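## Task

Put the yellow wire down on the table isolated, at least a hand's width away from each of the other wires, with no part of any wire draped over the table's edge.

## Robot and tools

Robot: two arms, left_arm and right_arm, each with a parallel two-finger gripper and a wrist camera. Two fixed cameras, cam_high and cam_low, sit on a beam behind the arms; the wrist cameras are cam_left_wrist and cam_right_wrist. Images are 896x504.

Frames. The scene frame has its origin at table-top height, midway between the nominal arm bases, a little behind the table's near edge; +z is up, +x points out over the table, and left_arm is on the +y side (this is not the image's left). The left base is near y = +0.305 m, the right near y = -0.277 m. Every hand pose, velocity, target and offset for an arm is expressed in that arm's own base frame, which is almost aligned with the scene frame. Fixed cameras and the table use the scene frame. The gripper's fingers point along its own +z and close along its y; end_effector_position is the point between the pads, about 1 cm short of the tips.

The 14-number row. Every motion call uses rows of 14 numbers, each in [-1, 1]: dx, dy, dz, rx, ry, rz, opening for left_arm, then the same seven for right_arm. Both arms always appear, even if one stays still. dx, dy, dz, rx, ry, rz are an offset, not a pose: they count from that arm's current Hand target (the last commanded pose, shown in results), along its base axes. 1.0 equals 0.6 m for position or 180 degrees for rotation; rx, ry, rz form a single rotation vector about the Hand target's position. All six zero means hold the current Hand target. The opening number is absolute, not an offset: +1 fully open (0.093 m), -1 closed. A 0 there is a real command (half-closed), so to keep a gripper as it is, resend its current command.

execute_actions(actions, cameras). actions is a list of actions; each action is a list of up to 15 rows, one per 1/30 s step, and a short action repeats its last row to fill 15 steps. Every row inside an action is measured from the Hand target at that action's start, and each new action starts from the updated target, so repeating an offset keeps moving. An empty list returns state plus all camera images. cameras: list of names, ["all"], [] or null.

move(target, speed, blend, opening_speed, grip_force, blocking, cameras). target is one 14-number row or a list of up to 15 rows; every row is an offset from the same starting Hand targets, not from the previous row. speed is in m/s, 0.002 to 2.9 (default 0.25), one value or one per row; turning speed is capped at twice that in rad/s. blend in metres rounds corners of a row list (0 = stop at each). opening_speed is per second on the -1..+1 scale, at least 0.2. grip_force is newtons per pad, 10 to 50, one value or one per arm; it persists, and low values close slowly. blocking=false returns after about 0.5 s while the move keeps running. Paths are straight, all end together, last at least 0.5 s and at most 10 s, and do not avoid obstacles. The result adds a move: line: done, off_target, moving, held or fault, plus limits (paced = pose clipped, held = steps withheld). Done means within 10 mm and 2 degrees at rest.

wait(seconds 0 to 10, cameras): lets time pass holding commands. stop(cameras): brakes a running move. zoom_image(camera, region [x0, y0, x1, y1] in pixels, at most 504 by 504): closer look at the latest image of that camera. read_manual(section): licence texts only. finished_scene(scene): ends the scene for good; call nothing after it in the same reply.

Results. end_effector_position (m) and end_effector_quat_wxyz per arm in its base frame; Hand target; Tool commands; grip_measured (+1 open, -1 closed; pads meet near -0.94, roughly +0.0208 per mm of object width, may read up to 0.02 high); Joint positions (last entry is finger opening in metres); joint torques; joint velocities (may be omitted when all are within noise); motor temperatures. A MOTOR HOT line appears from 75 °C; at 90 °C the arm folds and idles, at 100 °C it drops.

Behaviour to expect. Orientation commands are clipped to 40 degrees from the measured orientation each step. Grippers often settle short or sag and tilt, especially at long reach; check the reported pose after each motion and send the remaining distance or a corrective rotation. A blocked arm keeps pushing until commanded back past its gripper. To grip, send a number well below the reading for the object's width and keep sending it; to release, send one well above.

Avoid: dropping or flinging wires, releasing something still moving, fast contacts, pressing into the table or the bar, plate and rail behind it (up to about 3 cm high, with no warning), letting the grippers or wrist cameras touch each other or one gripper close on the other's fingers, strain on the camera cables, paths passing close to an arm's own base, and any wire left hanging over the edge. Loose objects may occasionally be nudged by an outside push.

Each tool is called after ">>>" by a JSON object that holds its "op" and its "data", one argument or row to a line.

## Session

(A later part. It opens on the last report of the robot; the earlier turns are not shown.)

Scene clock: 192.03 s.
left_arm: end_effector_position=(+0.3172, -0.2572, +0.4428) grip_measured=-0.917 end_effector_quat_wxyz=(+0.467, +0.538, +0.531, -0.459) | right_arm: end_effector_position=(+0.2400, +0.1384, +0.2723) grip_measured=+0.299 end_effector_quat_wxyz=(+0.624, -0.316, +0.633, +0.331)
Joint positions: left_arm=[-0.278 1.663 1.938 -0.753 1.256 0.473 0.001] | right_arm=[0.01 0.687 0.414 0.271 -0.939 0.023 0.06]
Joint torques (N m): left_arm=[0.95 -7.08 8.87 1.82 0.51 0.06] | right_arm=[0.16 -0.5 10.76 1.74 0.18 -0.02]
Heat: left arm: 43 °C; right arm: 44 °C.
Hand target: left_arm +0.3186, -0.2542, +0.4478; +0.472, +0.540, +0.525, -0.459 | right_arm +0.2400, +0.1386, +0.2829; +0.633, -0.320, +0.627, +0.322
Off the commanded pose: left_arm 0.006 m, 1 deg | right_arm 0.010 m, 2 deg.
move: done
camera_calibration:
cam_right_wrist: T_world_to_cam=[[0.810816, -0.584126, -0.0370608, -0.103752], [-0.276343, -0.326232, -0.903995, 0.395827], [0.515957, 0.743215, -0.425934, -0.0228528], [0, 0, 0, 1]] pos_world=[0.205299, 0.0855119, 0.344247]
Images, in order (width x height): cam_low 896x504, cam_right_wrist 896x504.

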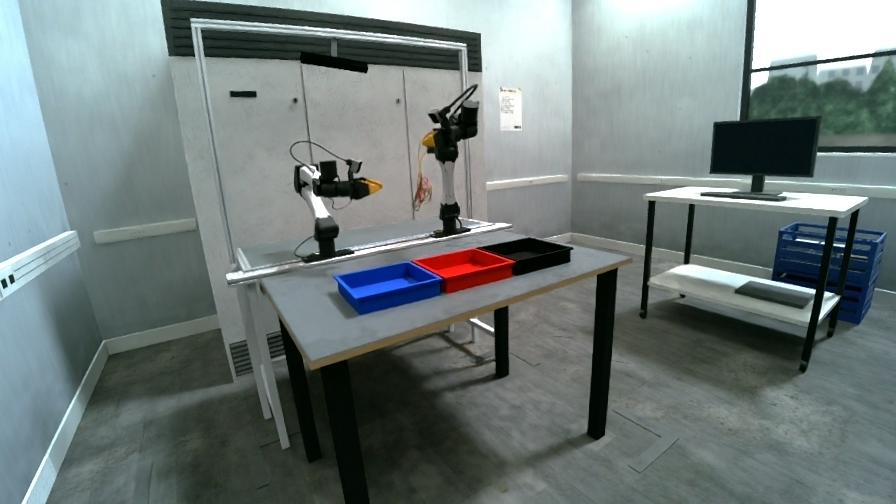

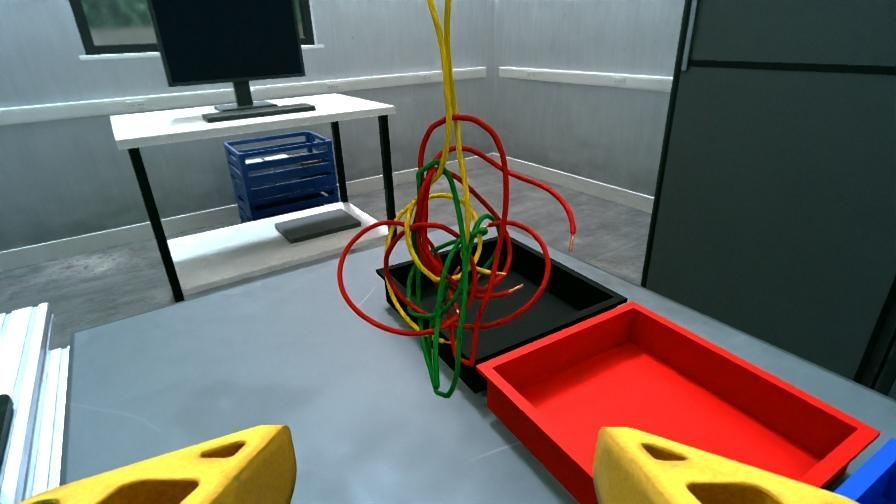

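>>> {"op": "move", "data": {
  "target": [
    [0,0,0,0,0,0,-0.924208,0.0,0.0,-0.1,0,0,0,0.5],
    [0,0,0,0,0,0,-0.924208,0.128,0.177,-0.1,0,0,0,0.5],
    [0,0,0,0,0,0,-0.924208,0.128,0.177,-0.1,0,0,0,-0.99]
  ],
  "speed": 0.15,
  "blend": [0.02,0,0],
  "cameras": ["cam_right_wrist"]
}}

Scene clock: 201.43 s.
left_arm: end_effector_position=(+0.3172, -0.2572, +0.4428) grip_measured=-0.917 end_effector_quat_wxyz=(+0.467, +0.538, +0.531, -0.459) | right_arm: end_effector_position=(+0.3115, +0.2420, +0.2121) grip_measured=-0.970 end_effector_quat_wxyz=(+0.620, -0.322, +0.638, +0.325)
Joint positions: left_arm=[-0.278 1.663 1.938 -0.753 1.256 0.473 0.001] | right_arm=[0.457 1.359 0.46 0.877 -0.493 0.005 0]
Joint torques (N m): left_arm=[0.96 -7.08 8.87 1.82 0.51 0.06] | right_arm=[-0.05 -3.56 9.48 2.41 0.21 0.09]
Heat: left arm: 43 °C; right arm: 47 °C.
Hand target: left_arm +0.3186, -0.2542, +0.4478; +0.472, +0.540, +0.525, -0.459 | right_arm +0.3168, +0.2448, +0.2229; +0.633, -0.320, +0.627, +0.322
Off the commanded pose: left_arm 0.006 m, 1 deg | right_arm 0.012 m, 2 deg.
move: off_target (right_arm); target 3's new opening was sent with right_arm's hand 0.012 m and 2 deg from that target
camera_calibration:
cam_right_wrist: T_world_to_cam=[[0.811022, -0.58434, -0.0281107, -0.105396], [-0.279472, -0.344778, -0.896116, 0.39878], [0.513944, 0.734625, -0.44293, -0.155993], [0, 0, 0, 1]] pos_world=[0.277098, 0.1905, 0.285296]
Images, in order (width x height): cam_right_wrist 896x504.

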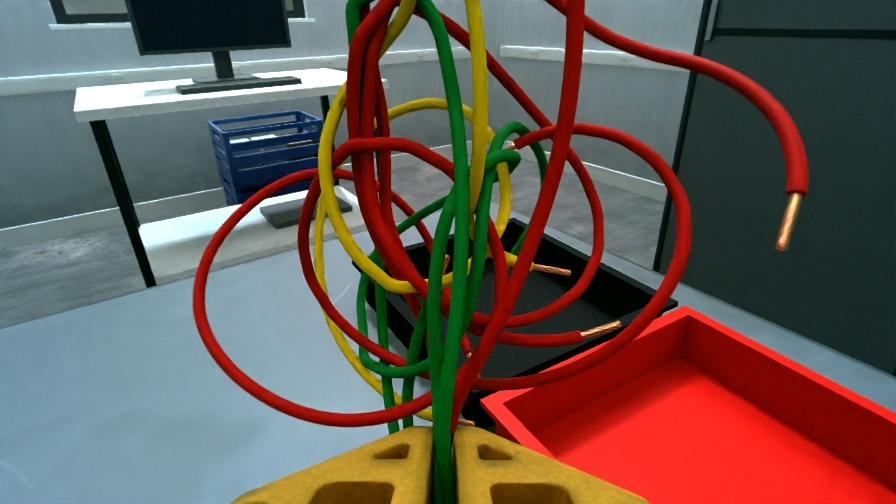

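>>> {"op": "move", "data": {
  "target": [
    [0,0,0.0,0,0,0,-0.924208,-0.02,-0.03,-0.13,0,0,0,-0.99],
    [0,0,0.0,0,0,0,-0.924208,0,0,-0.05,0,0,0,-0.99],
    [0,0,0,0,0,0,-0.924208,-0.02,-0.03,-0.16,0,0,0,-0.99],
    [0,0,0.0,0,0,0,-0.924208,0,0,-0.08,0,0,0,-0.99],
    [0,0,0,0,0,0,-0.924208,-0.02,-0.03,-0.2,0,0,0,-0.99]
  ],
  "speed": 0.1,
  "blend": [0.005,0.005,0.005,0.005,0],
  "cameras": ["cam_right_wrist","cam_low"]
}}

>>> {"op": "zoom_image", "data": {
  "camera": "cam_low",
  "region": [330, 120, 470, 250]
}}

>>> {"op": "zoom_image", "data": {
  "camera": "cam_right_wrist",
  "region": [280, 0, 680, 400]
}}

Scene clock: 211.33 s.
left_arm: end_effector_position=(+0.3257, -0.2578, +0.3957) grip_measured=-0.917 end_effector_quat_wxyz=(+0.399, +0.510, +0.606, -0.462) | right_arm: end_effector_position=(+0.3133, +0.2383, +0.1284) grip_measured=-0.970 end_effector_quat_wxyz=(+0.633, -0.332, +0.620, +0.324)
Joint positions: left_arm=[-0.285 1.709 1.932 -0.952 1.18 0.532 0.001] | right_arm=[0.431 1.849 0.33 1.531 -0.533 -0.012 0]
Joint torques (N m): left_arm=[1.77 -12.1 11.08 2.95 1.5 0.21] | right_arm=[-1.89 -1.1 -0.51 2.75 0.11 0]
Heat: left arm: 44 °C; right arm: 46 °C.
Hand target: left_arm +0.3187, -0.2542, +0.4478; +0.472, +0.540, +0.525, -0.459 | right_arm +0.3047, +0.2267, +0.1028; +0.633, -0.320, +0.627, +0.322
Off the commanded pose: left_arm 0.053 m, 13 deg | right_arm 0.029 m, 2 deg.
joint sent to its limit (right arm) — joint 4 (wrist pitch), upper limit. The joint targets are off in orientation, not in position.
move: off_target (left_arm, right_arm)
camera_calibration:
cam_right_wrist: T_world_to_cam=[[0.819753, -0.572688, 0.00575241, -0.121265], [-0.233713, -0.343676, -0.909541, 0.310167], [0.52286, 0.744255, -0.415574, -0.199969], [0, 0, 0, 1]] pos_world=[0.276453, 0.185978, 0.199705]
Images, in order (width x height): cam_low 896x504, cam_right_wrist 896x504.

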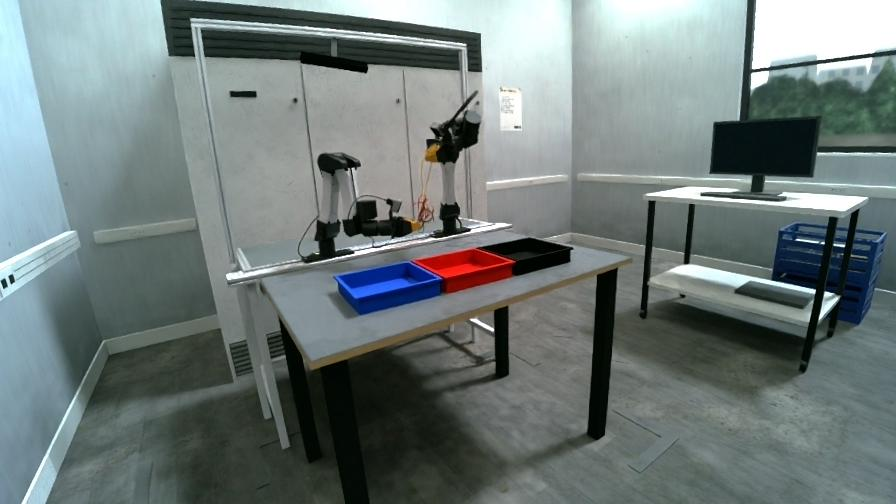

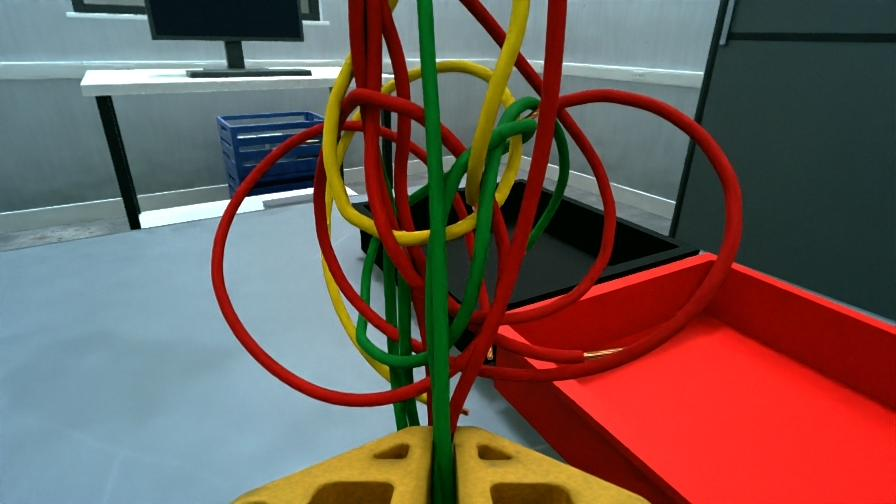

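Scaled by 3.600 from the camera's 896x504 image, which has a finer 1280x720 frame.

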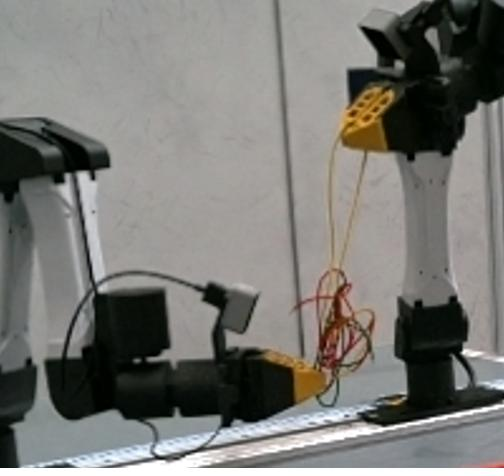

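Scaled by 1.260 from the camera's 896x504 image, which has a finer 1280x720 frame.

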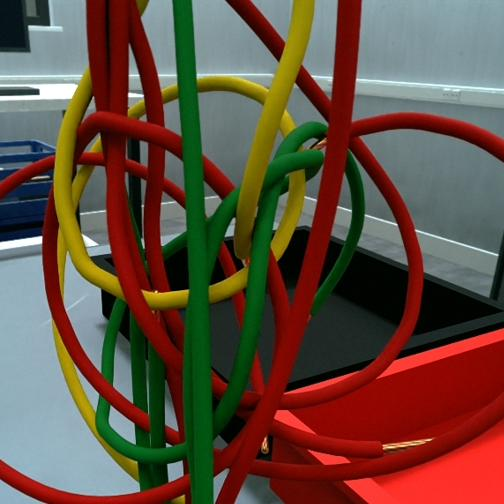

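>>> {"op": "move", "data": {
  "target": [
    [0,0,0.06,0,0,0,-0.924208,0,0,-0.02,0,0,0,-0.99],
    [0,0,-0.04,0,0,0,-0.924208,0,0,0.02,0,0,0,-0.99],
    [0,0,0.08,0,0,0,-0.924208,0,0,-0.03,0,0,0,-0.99],
    [0,0,-0.02,0,0,0,-0.924208,0,0,0.02,0,0,0,-0.99],
    [0,0,0.1,0,0,0,-0.924208,0,0,-0.04,0,0,0,-0.99]
  ],
  "speed": 0.1,
  "blend": [0.005,0.005,0.005,0.005,0],
  "cameras": ["cam_right_wrist","cam_low"]
}}

>>> {"op": "zoom_image", "data": {
  "camera": "cam_low",
  "region": [330, 120, 470, 250]
}}

>>> {"op": "zoom_image", "data": {
  "camera": "cam_right_wrist",
  "region": [280, 0, 680, 400]
}}

Scene clock: 222.30 s.
left_arm: end_effector_position=(+0.3305, -0.2560, +0.4464) grip_measured=-0.917 end_effector_quat_wxyz=(+0.394, +0.502, +0.617, -0.462) | right_arm: end_effector_position=(+0.3140, +0.2353, +0.1032) grip_measured=-0.970 end_effector_quat_wxyz=(+0.613, -0.340, +0.639, +0.316)
Joint positions: left_arm=[-0.279 1.904 2.446 -1.284 1.17 0.519 0.001] | right_arm=[0.419 1.917 0.327 1.532 -0.545 -0.043 0]
Joint torques (N m): left_arm=[1.52 -12.64 12.08 3.03 1.63 0.14] | right_arm=[-1.33 -0.75 -0.17 2.76 0.13 0.02]
Motor temperatures (°C): left_arm=[29 40 45 44 27 27 26] | right_arm=[28 30 44 47 25 24 28]
Heat: left arm: 45 °C; right arm: 47 °C.
Hand target: left_arm +0.3186, -0.2542, +0.5078; +0.472, +0.540, +0.525, -0.459 | right_arm +0.3047, +0.2267, +0.0788; +0.633, -0.320, +0.627, +0.322
Off the commanded pose: left_arm 0.063 m, 14 deg | right_arm 0.028 m, 4 deg.
joint sent to its limit (right arm) — joint 4 (wrist pitch), upper limit. The joint targets are off in orientation, not in position.
move: off_target (left_arm, right_arm)
camera_calibration:
cam_right_wrist: T_world_to_cam=[[0.820028, -0.572323, 0.00121109, -0.123115], [-0.267631, -0.385333, -0.883115, 0.304072], [0.505893, 0.723855, -0.469155, -0.19292], [0, 0, 0, 1]] pos_world=[0.279934, 0.186354, 0.178171]
Images, in order (width x height): cam_low 896x504, cam_right_wrist 896x504.

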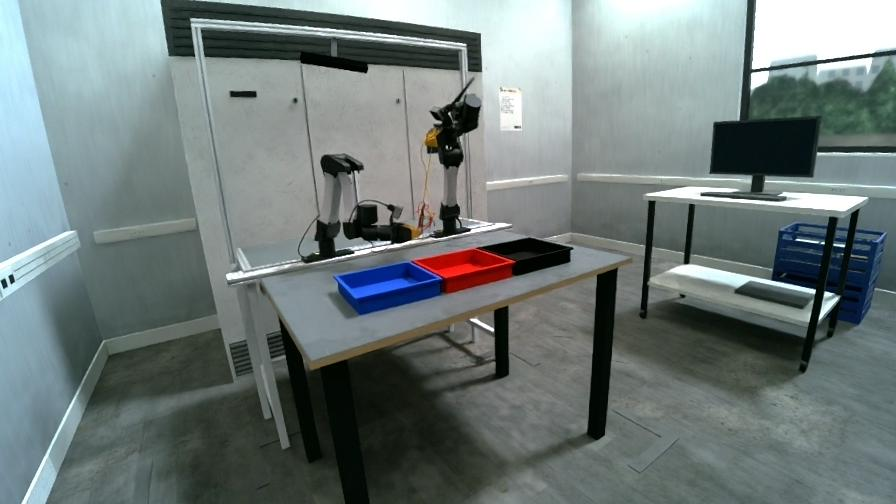

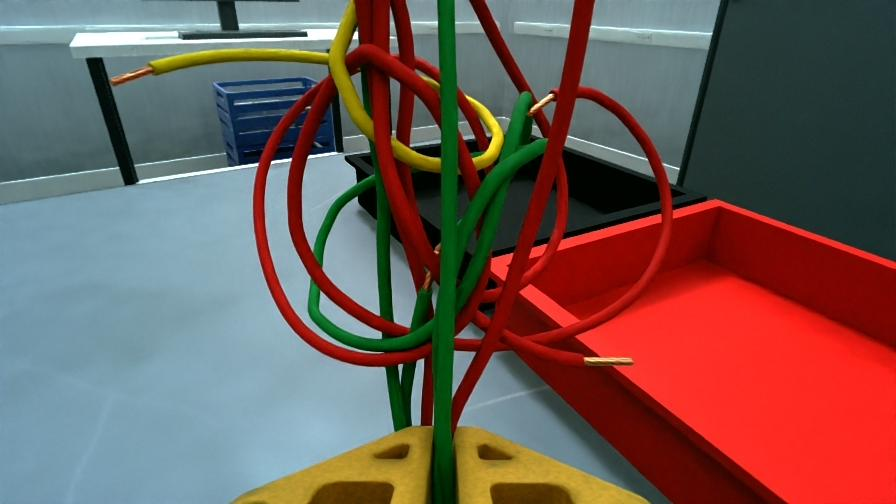

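Scaled by 3.600 from the camera's 896x504 image, which has a finer 1280x720 frame.

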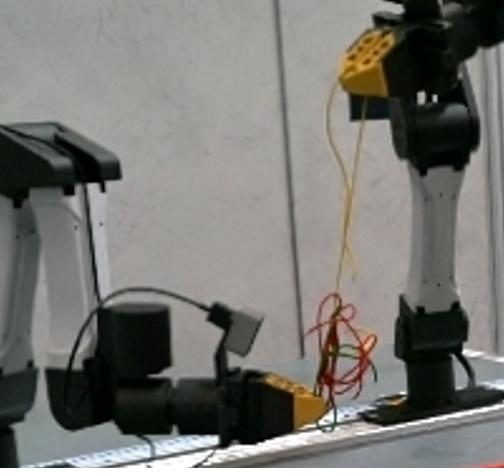

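Scaled by 1.260 from the camera's 896x504 image, which has a finer 1280x720 frame.

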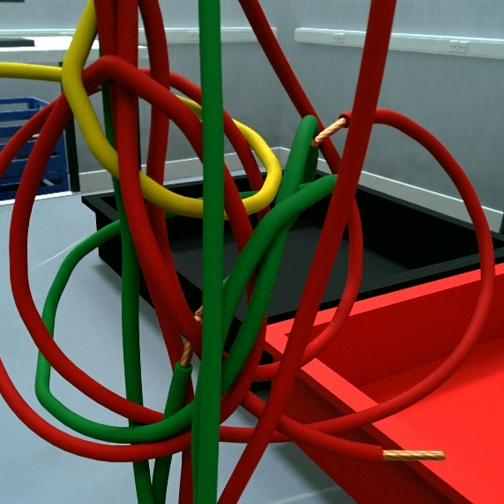

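>>> {"op": "move", "data": {
  "target": [
    [0,0,-0.1,0,0,0,-0.924208,0,0,0.03,0,0,0,-0.99],
    [0,0.02,0.03,0,0,0,-0.924208,0,-0.06,0,0,0,0,-0.99],
    [0,0,-0.1,0,0,0,-0.924208,0,0,0.03,0,0,0,-0.99],
    [0,0.05,0.03,0,0,0,-0.924208,0,-0.12,0,0,0,0,-0.99],
    [0,0,-0.05,0,0,0,-0.924208,0,-0.06,0.03,0,0,0,-0.99],
    [0,0.08,0.03,0,0,0,-0.924208,0,-0.2,0,0,0,0,-0.99]
  ],
  "speed": 0.12,
  "blend": [0.005,0.005,0.005,0.005,0.005,0],
  "cameras": ["cam_right_wrist","cam_low"]
}}

>>> {"op": "zoom_image", "data": {
  "camera": "cam_low",
  "region": [330, 110, 480, 250]
}}

Scene clock: 231.37 s.
left_arm: end_effector_position=(+0.3352, -0.2293, +0.4505) grip_measured=-0.917 end_effector_quat_wxyz=(+0.402, +0.509, +0.614, -0.449) | right_arm: end_effector_position=(+0.3007, +0.1264, +0.0986) grip_measured=-0.970 end_effector_quat_wxyz=(+0.599, -0.380, +0.614, +0.345)
Joint positions: left_arm=[-0.202 2.059 2.778 -1.594 1.207 0.692 0.001] | right_arm=[-0.098 1.904 0.261 1.531 -1.173 -0.135 0]
Joint torques (N m): left_arm=[6.56 -15.2 12.21 2.46 2.42 -0.04] | right_arm=[-4.89 0.1 -0.94 2.38 0.63 -0.04]
Heat: left arm: 46 °C; right arm: 48 °C.
Hand target: left_arm +0.3187, -0.2062, +0.5258; +0.472, +0.540, +0.525, -0.459 | right_arm +0.3048, +0.1067, +0.0788; +0.633, -0.319, +0.627, +0.322
Off the commanded pose: left_arm 0.080 m, 13 deg | right_arm 0.028 m, 8 deg.
joint read past its limit (left arm) — joint 4 (wrist pitch), lower limit.
joint sent to its limit (right arm) — joint 4 (wrist pitch), upper limit. The joint targets are off in orientation, not in position.
move: off_target (left_arm, right_arm)
camera_calibration:
cam_right_wrist: T_world_to_cam=[[0.879287, -0.475909, 0.0190873, -0.206342], [-0.205953, -0.416041, -0.885717, 0.240078], [0.429461, 0.774868, -0.463834, -0.0934146], [0, 0, 0, 1]] pos_world=[0.270996, 0.0740662, 0.17325]
Images, in order (width x height): cam_low 896x504, cam_right_wrist 896x504.

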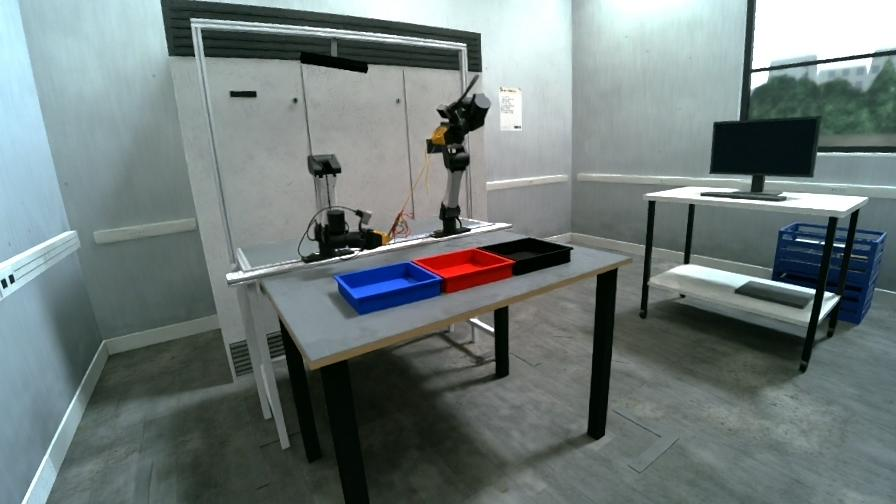

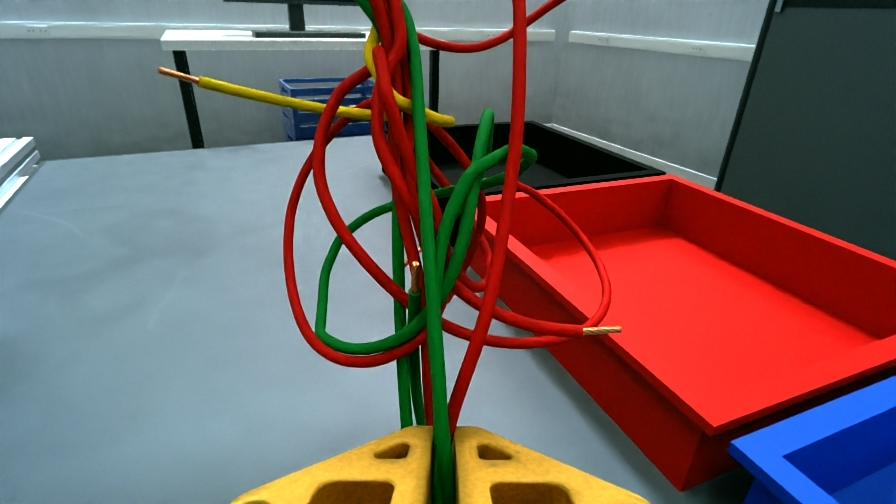

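Scaled by 3.360 from the camera's 896x504 image, which has a finer 1280x720 frame.

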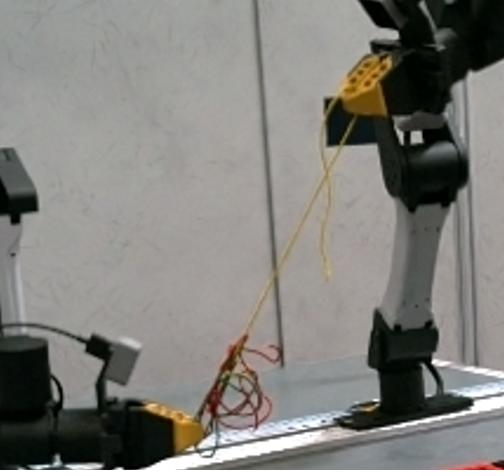

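>>> {"op": "move", "data": {
  "target": [
    [0,-0.05,-0.1,0,0,0,-0.924208,0,0.05,0.03,0,0,0,-0.99],
    [0,0.04,0.0,0,0,0,-0.924208,0,-0.05,0.01,0,0,0,-0.99],
    [0,-0.02,-0.08,0,0,0,-0.924208,0,0.0,0.03,0,0,0,-0.99],
    [0,0.08,0.0,0,0,0,-0.924208,0,-0.1,0.01,0,0,0,-0.99],
    [0,0,-0.05,0,0,0,-0.924208,0,-0.04,0.03,0,0,0,-0.99],
    [-0.03,0.12,0.0,0,0,0,-0.924208,0,-0.15,0.01,0,0,0,-0.99]
  ],
  "speed": 0.12,
  "blend": [0.005,0.005,0.005,0.005,0.005,0],
  "cameras": ["cam_right_wrist","cam_low"]
}}

>>> {"op": "zoom_image", "data": {
  "camera": "cam_low",
  "region": [330, 110, 480, 250]
}}

Scene clock: 240.80 s.
left_arm: end_effector_position=(+0.3318, -0.1834, +0.4368) grip_measured=-0.917 end_effector_quat_wxyz=(+0.423, +0.497, +0.618, -0.439) | right_arm: end_effector_position=(+0.2915, +0.0492, +0.1038) grip_measured=-0.970 end_effector_quat_wxyz=(+0.611, -0.394, +0.588, +0.354)
Joint positions: left_arm=[-0.067 1.895 2.451 -1.597 1.269 0.894 0.001] | right_arm=[-0.439 1.952 0.334 1.526 -1.554 -0.158 0]
Joint torques (N m): left_arm=[12.23 -20.03 9.68 1.59 3 0.21] | right_arm=[-8.94 -0.68 1.78 1.45 0.74 0.03]
Motor temperatures (°C): left_arm=[31 45 46 43 30 27 26] | right_arm=[29 29 41 47 25 24 28]
Heat: left arm: 46 °C; right arm: 47 °C.
Hand target: left_arm +0.3006, -0.1343, +0.5258; +0.471, +0.540, +0.525, -0.459 | right_arm +0.3048, +0.0168, +0.0848; +0.633, -0.320, +0.627, +0.322
Off the commanded pose: left_arm 0.106 m, 13 deg | right_arm 0.040 m, 11 deg.
joint read past its limit (left arm) — joint 4 (wrist pitch), lower limit.
joint sent to its limit (left arm) — joint 4 (wrist pitch), lower limit. The joint targets are off in position and orientation.
move: off_target (left_arm, right_arm)
camera_calibration:
cam_right_wrist: T_world_to_cam=[[0.895632, -0.44168, 0.0525467, -0.244982], [-0.145916, -0.403356, -0.903334, 0.194444], [0.42018, 0.801388, -0.425707, -0.0298159], [0, 0, 0, 1]] pos_world=[0.260314, -0.00587957, 0.175828]
Images, in order (width x height): cam_low 896x504, cam_right_wrist 896x504.

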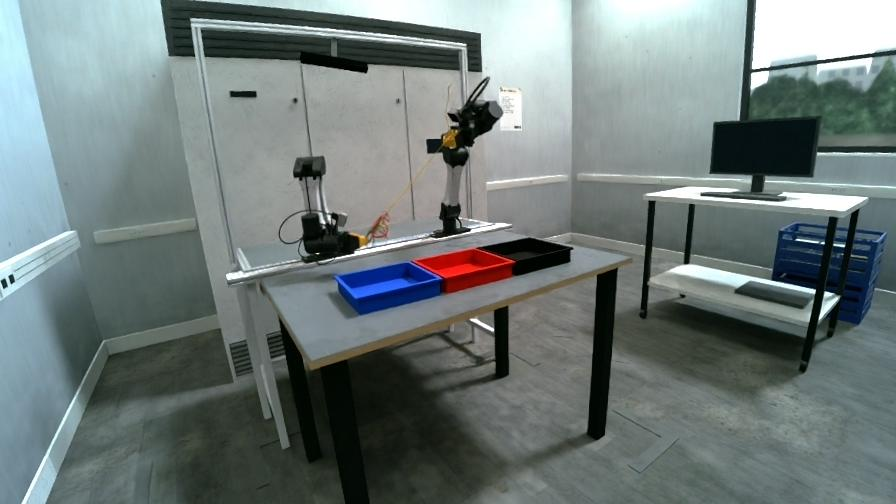

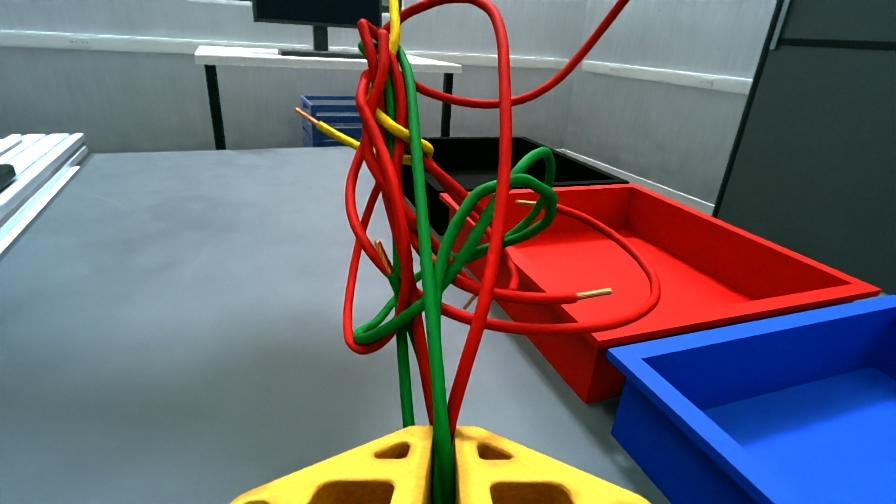

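Scaled by 3.360 from the camera's 896x504 image, which has a finer 1280x720 frame.

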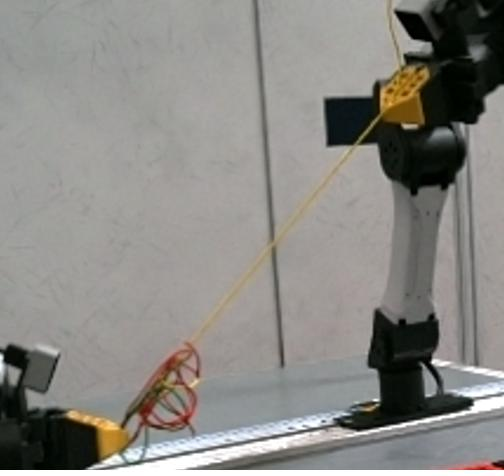

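>>> {"op": "move", "data": {
  "target": [
    [0.03,-0.13,-0.1,0,0,0,-0.924208,0,0.1,0.05,0,0,0,-0.99],
    [0,0.0,-0.02,0,0,0,-0.924208,-0.02,-0.06,0.03,0,0,0,-0.99],
    [0,-0.1,-0.1,0,0,0,-0.924208,0,0.06,0.05,0,0,0,-0.99],
    [0,0.02,-0.02,0,0,0,-0.924208,-0.04,-0.1,0.03,0,0,0,-0.99],
    [0,-0.08,-0.08,0,0,0,-0.924208,0,0.02,0.05,0,0,0,-0.99],
    [0,0.04,-0.02,0,0,0,-0.924208,-0.06,-0.14,0.03,0,0,0,-0.99]
  ],
  "speed": 0.2,
  "blend": [0.005,0.005,0.005,0.005,0.005,0],
  "cameras": ["cam_right_wrist","cam_low"]
}}

>>> {"op": "zoom_image", "data": {
  "camera": "cam_low",
  "region": [330, 110, 480, 250]
}}

>>> {"op": "zoom_image", "data": {
  "camera": "cam_right_wrist",
  "region": [240, 0, 600, 360]
}}

Scene clock: 252.10 s.
left_arm: end_effector_position=(+0.3092, -0.1109, +0.5033) grip_measured=-0.917 end_effector_quat_wxyz=(+0.545, +0.449, +0.551, -0.445) | right_arm: end_effector_position=(+0.2722, -0.0688, +0.1042) grip_measured=-0.970 end_effector_quat_wxyz=(+0.668, -0.228, +0.670, +0.229)
Joint positions: left_arm=[0.194 1.783 2.417 -1.578 1.556 0.943 0.001] | right_arm=[-0.891 1.905 0.257 1.521 -1.549 -0.123 0]
Joint torques (N m): left_arm=[0.57 -8.64 6.34 1.34 0.82 0.04] | right_arm=[-0.79 -4.86 2.1 1.53 -0.16 0.03]
Motor temperatures (°C): left_arm=[33 51 47 40 33 27 26] | right_arm=[30 29 40 43 25 24 28]
Heat: left arm: 51 °C; right arm: 43 °C.
Hand target: left_arm +0.3006, -0.1102, +0.5138; +0.472, +0.540, +0.525, -0.459 | right_arm +0.2688, -0.0673, +0.1028; +0.633, -0.320, +0.627, +0.322
Off the commanded pose: left_arm 0.014 m, 14 deg | right_arm 0.004 m, 16 deg.
joint read past its limit (left arm) — joint 4 (wrist pitch), lower limit.
joint sent to its limit (left arm) — joint 4 (wrist pitch), lower limit; joint 5 (wrist yaw), upper limit. The joint targets are off in orientation, not in position.
joint sent to its limit (right arm) — joint 5 (wrist yaw), lower limit. The joint targets are off in orientation, not in position.
move: off_target (left_arm, right_arm)
camera_calibration:
cam_right_wrist: T_world_to_cam=[[0.609267, -0.792811, -0.0156557, -0.218952], [-0.34774, -0.249387, -0.903816, 0.209827], [0.712651, 0.556109, -0.427635, -0.0233162], [0, 0, 0, 1]] pos_world=[0.222982, -0.108293, 0.176246]
Images, in order (width x height): cam_low 896x504, cam_right_wrist 896x504.

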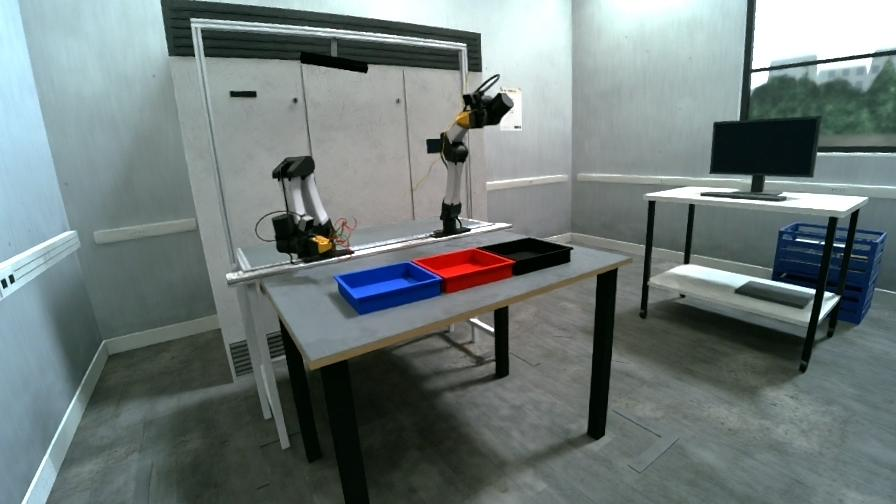

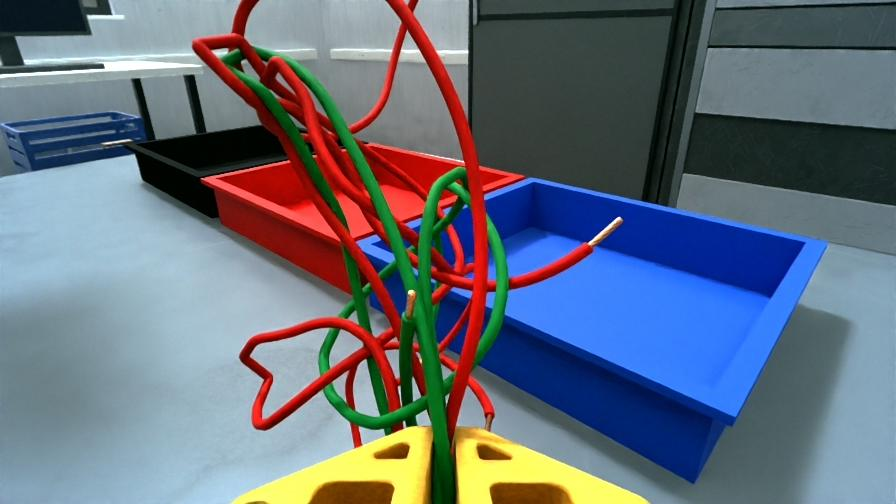

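Scaled by 3.360 from the camera's 896x504 image, which has a finer 1280x720 frame.

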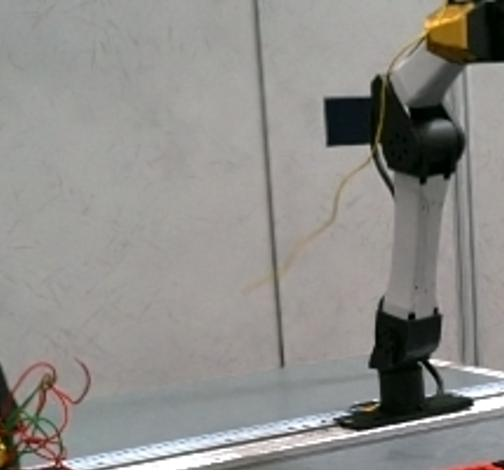

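Scaled by 1.400 from the camera's 896x504 image, which has a finer 1280x720 frame.

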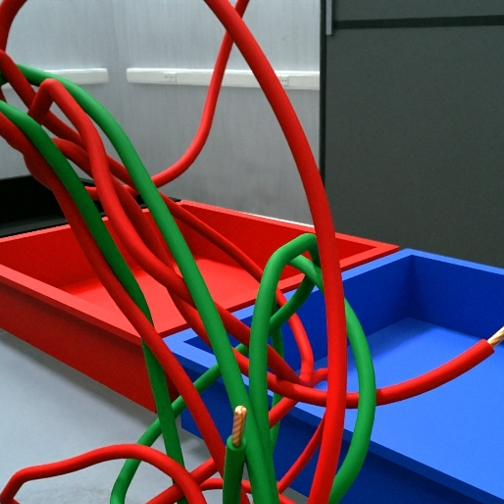

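>>> {"op": "move", "data": {
  "target": [
    [-0.084,-0.316,-0.33,0.2,0,0,-0.924208,0.03,0.03,0,-0.2,0.145,0,-0.99],
    [-0.084,-0.133,-0.73,0.2,0,0,-0.924208,0.03,0.02,-0.11,-0.2,0.145,0,-0.99]
  ],
  "speed": 0.18,
  "blend": [0.02,0],
  "cameras": ["all"]
}}

>>> {"op": "zoom_image", "data": {
  "camera": "cam_high",
  "region": [400, 80, 640, 320]
}}

>>> {"op": "zoom_image", "data": {
  "camera": "cam_low",
  "region": [280, 130, 490, 300]
}}

Scene clock: 265.57 s.
left_arm: end_effector_position=(+0.2483, -0.1888, +0.0754) grip_measured=-0.917 end_effector_quat_wxyz=(+0.271, +0.656, +0.650, -0.270) | right_arm: end_effector_position=(+0.2856, -0.0548, +0.0371) grip_measured=-0.970 end_effector_quat_wxyz=(+0.355, -0.414, +0.820, +0.174)
Joint positions: left_arm=[-0.273 1.544 0.846 -0.611 0.751 1.203 0.001] | right_arm=[-0.624 1.704 0.835 -0.676 -0.812 -1.547 0]
Joint torques (N m): left_arm=[0.62 -5.46 5.96 1.11 0.76 0.2] | right_arm=[-0.03 -4.94 7.54 0.19 -0.37 0]
Heat: left arm: 47 °C; right arm: 41 °C.
Hand target: left_arm +0.2504, -0.1900, +0.0758; +0.282, +0.659, +0.641, -0.274 | right_arm +0.2868, -0.0553, +0.0368; +0.348, -0.418, +0.820, +0.177
Off the commanded pose: left_arm 0.002 m, 2 deg | right_arm 0.001 m, 1 deg.
move: done; limits=paced
camera_calibration:
cam_left_wrist: T_world_to_cam=[[-0.999469, 0.0323975, -0.00350706, 0.254849], [0.0315534, 0.935266, -0.352536, 0.233471], [-0.00814127, -0.35246, -0.935792, 0.0907654], [0, 0, 0, 1]] pos_world=[0.248085, -0.194623, 0.168138]
cam_right_wrist: T_world_to_cam=[[0.795765, -0.605604, 0.00158239, -0.260744], [-0.563358, -0.741208, -0.365019, 0.172038], [0.22223, 0.289578, -0.930999, 0.0748313], [0, 0, 0, 1]] pos_world=[0.28778, -0.0520614, 0.132877]

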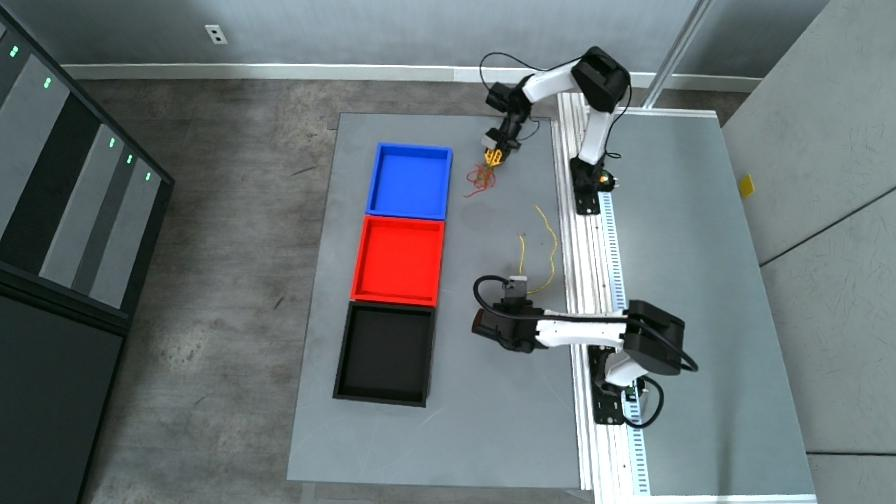

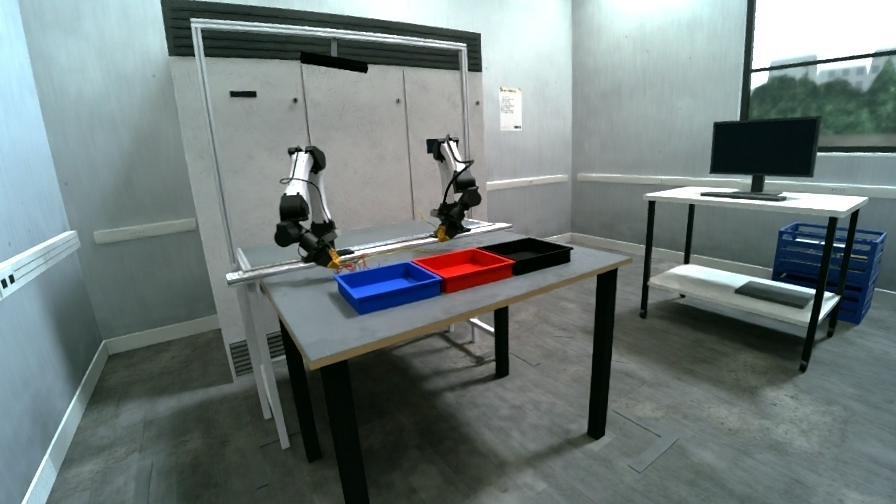

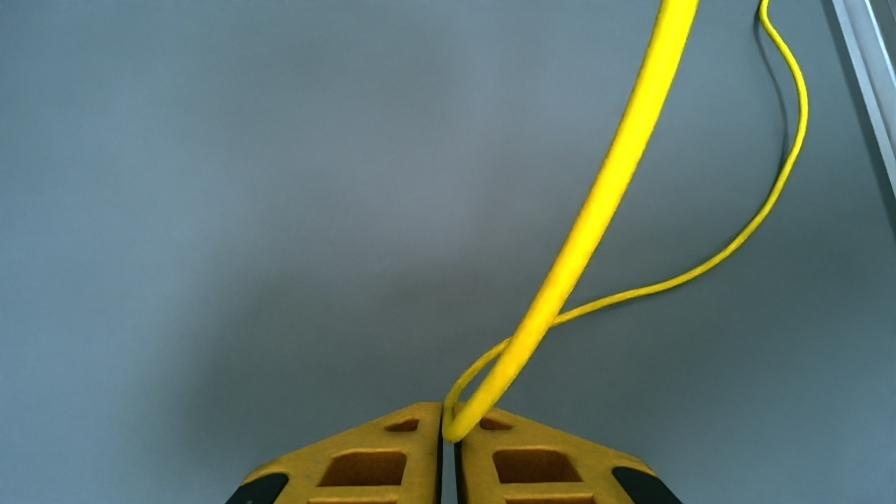

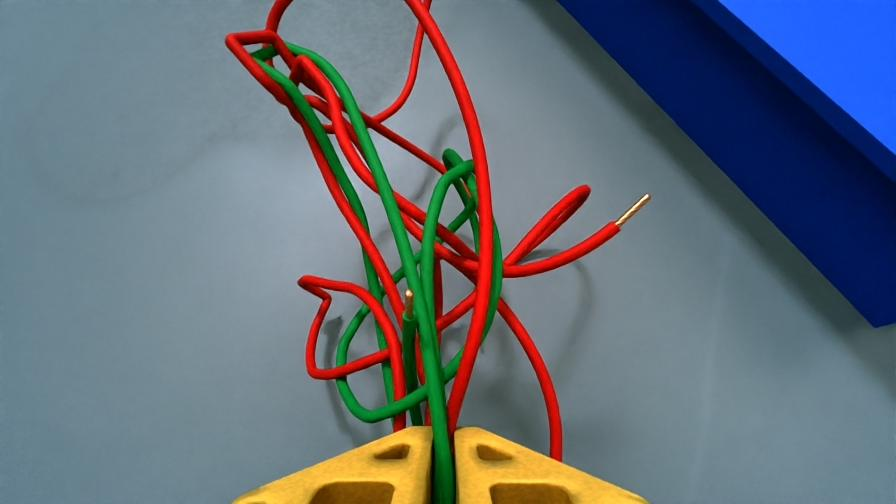

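Scaled by 2.100 from the camera's 896x504 image, which has a finer 1280x720 frame.

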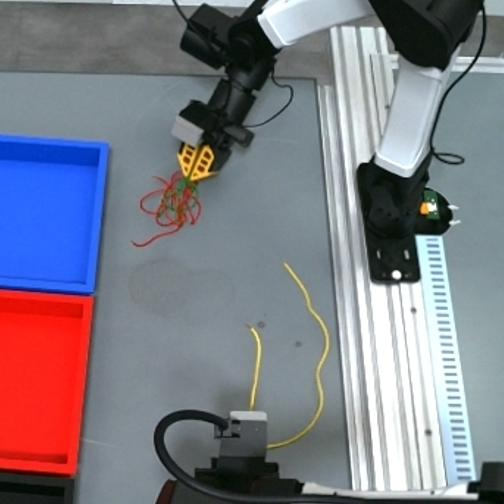

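Scaled by 2.400 from the camera's 896x504 image, which has a finer 1280x720 frame.

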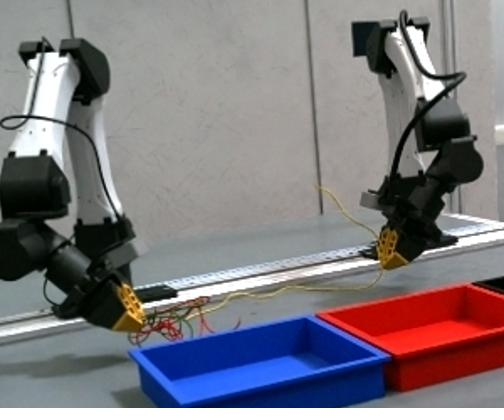

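>>> {"op": "move", "data": {
  "target": [
    [0,0.08,-0.06,0,0,0,-0.924208,0,0,-0.012,0,0,0,-0.99],
    [0,0.08,-0.06,0,0,0,-0.4,0,0,-0.012,0,0,0,0.3],
    [0,0.08,0.15,0,0,0,-0.4,-0.05,-0.07,0.2,0,0,0,0.3]
  ],
  "speed": 0.08,
  "opening_speed": 1,
  "cameras": ["all"]
}}

>>> {"op": "zoom_image", "data": {
  "camera": "cam_high",
  "region": [400, 80, 640, 320]
}}

Scene clock: 275.50 s.
left_arm: end_effector_position=(+0.2476, -0.1418, +0.1549) grip_measured=-0.403 end_effector_quat_wxyz=(+0.263, +0.655, +0.651, -0.279) | right_arm: end_effector_position=(+0.2578, -0.0951, +0.1486) grip_measured=+0.299 end_effector_quat_wxyz=(+0.348, -0.411, +0.821, +0.189)
Joint positions: left_arm=[-0.089 1.486 1.131 -1.158 0.786 1.462 0.026] | right_arm=[-0.806 1.635 1.234 -1.374 -0.794 -1.821 0.06]
Joint torques (N m): left_arm=[0.76 -7.35 8.05 0.36 0.78 0.21] | right_arm=[-0.95 -7.6 8.2 -0.26 -0.36 0.02]
Motor temperatures (°C): left_arm=[31 44 44 37 29 27 26] | right_arm=[29 30 41 38 25 24 28]
Heat: left arm: 44 °C; right arm: 41 °C.
Hand target: left_arm +0.2503, -0.1420, +0.1658; +0.282, +0.659, +0.641, -0.274 | right_arm +0.2568, -0.0972, +0.1568; +0.349, -0.418, +0.820, +0.177
Off the commanded pose: left_arm 0.011 m, 3 deg | right_arm 0.009 m, 1 deg.
move: off_target (left_arm)
camera_calibration:
cam_left_wrist: T_world_to_cam=[[-0.999071, 0.0381465, 0.0200305, 0.249877], [0.0286003, 0.934862, -0.353857, 0.218504], [-0.0322242, -0.352955, -0.935085, 0.187507], [0, 0, 0, 1]] pos_world=[0.249438, -0.147621, 0.247649]
cam_right_wrist: T_world_to_cam=[[0.800451, -0.598661, -0.0297212, -0.259036], [-0.566031, -0.738649, -0.366068, 0.168307], [0.197197, 0.309843, -0.930113, 0.204779], [0, 0, 0, 1]] pos_world=[0.262231, -0.0942042, 0.244381]

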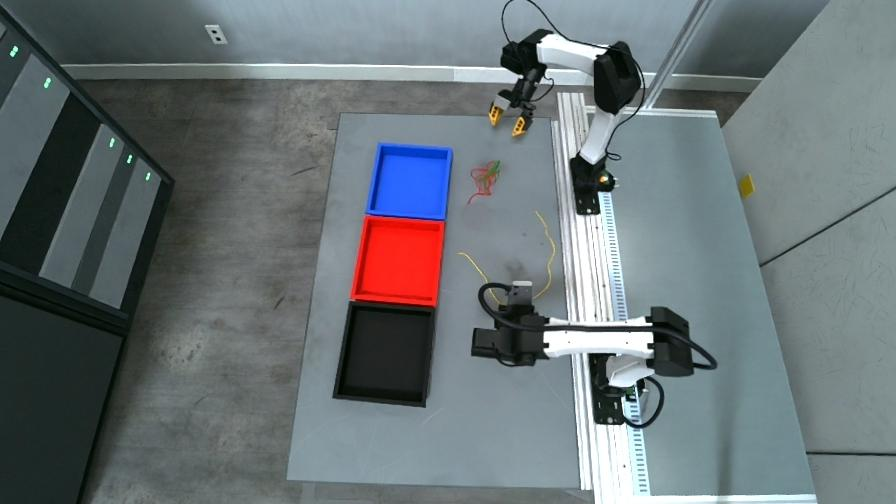

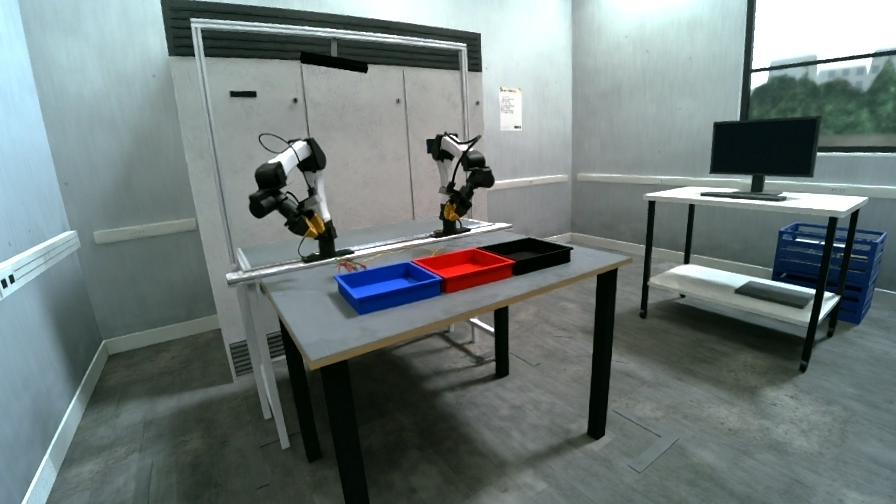

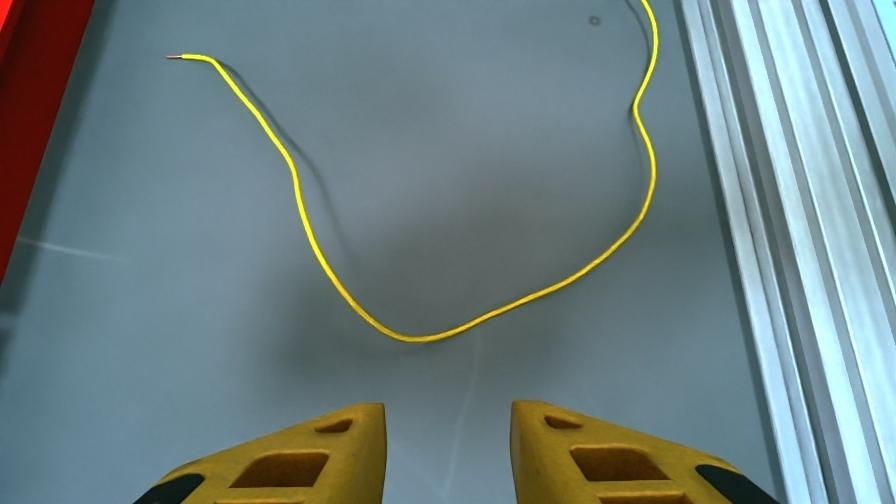

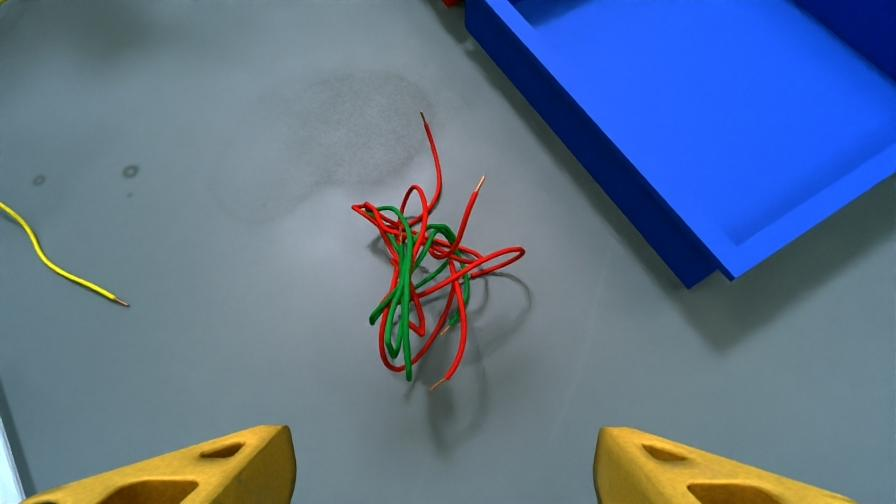

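Scaled by 2.100 from the camera's 896x504 image, which has a finer 1280x720 frame.

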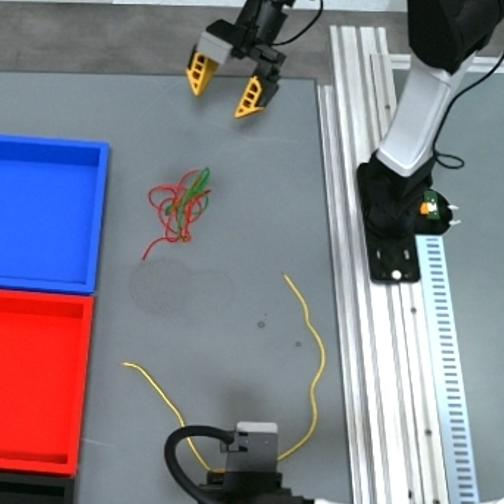

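>>> {"op": "finished_scene", "data": {
  "scene": 2
}}

The scene is finished: the task was done.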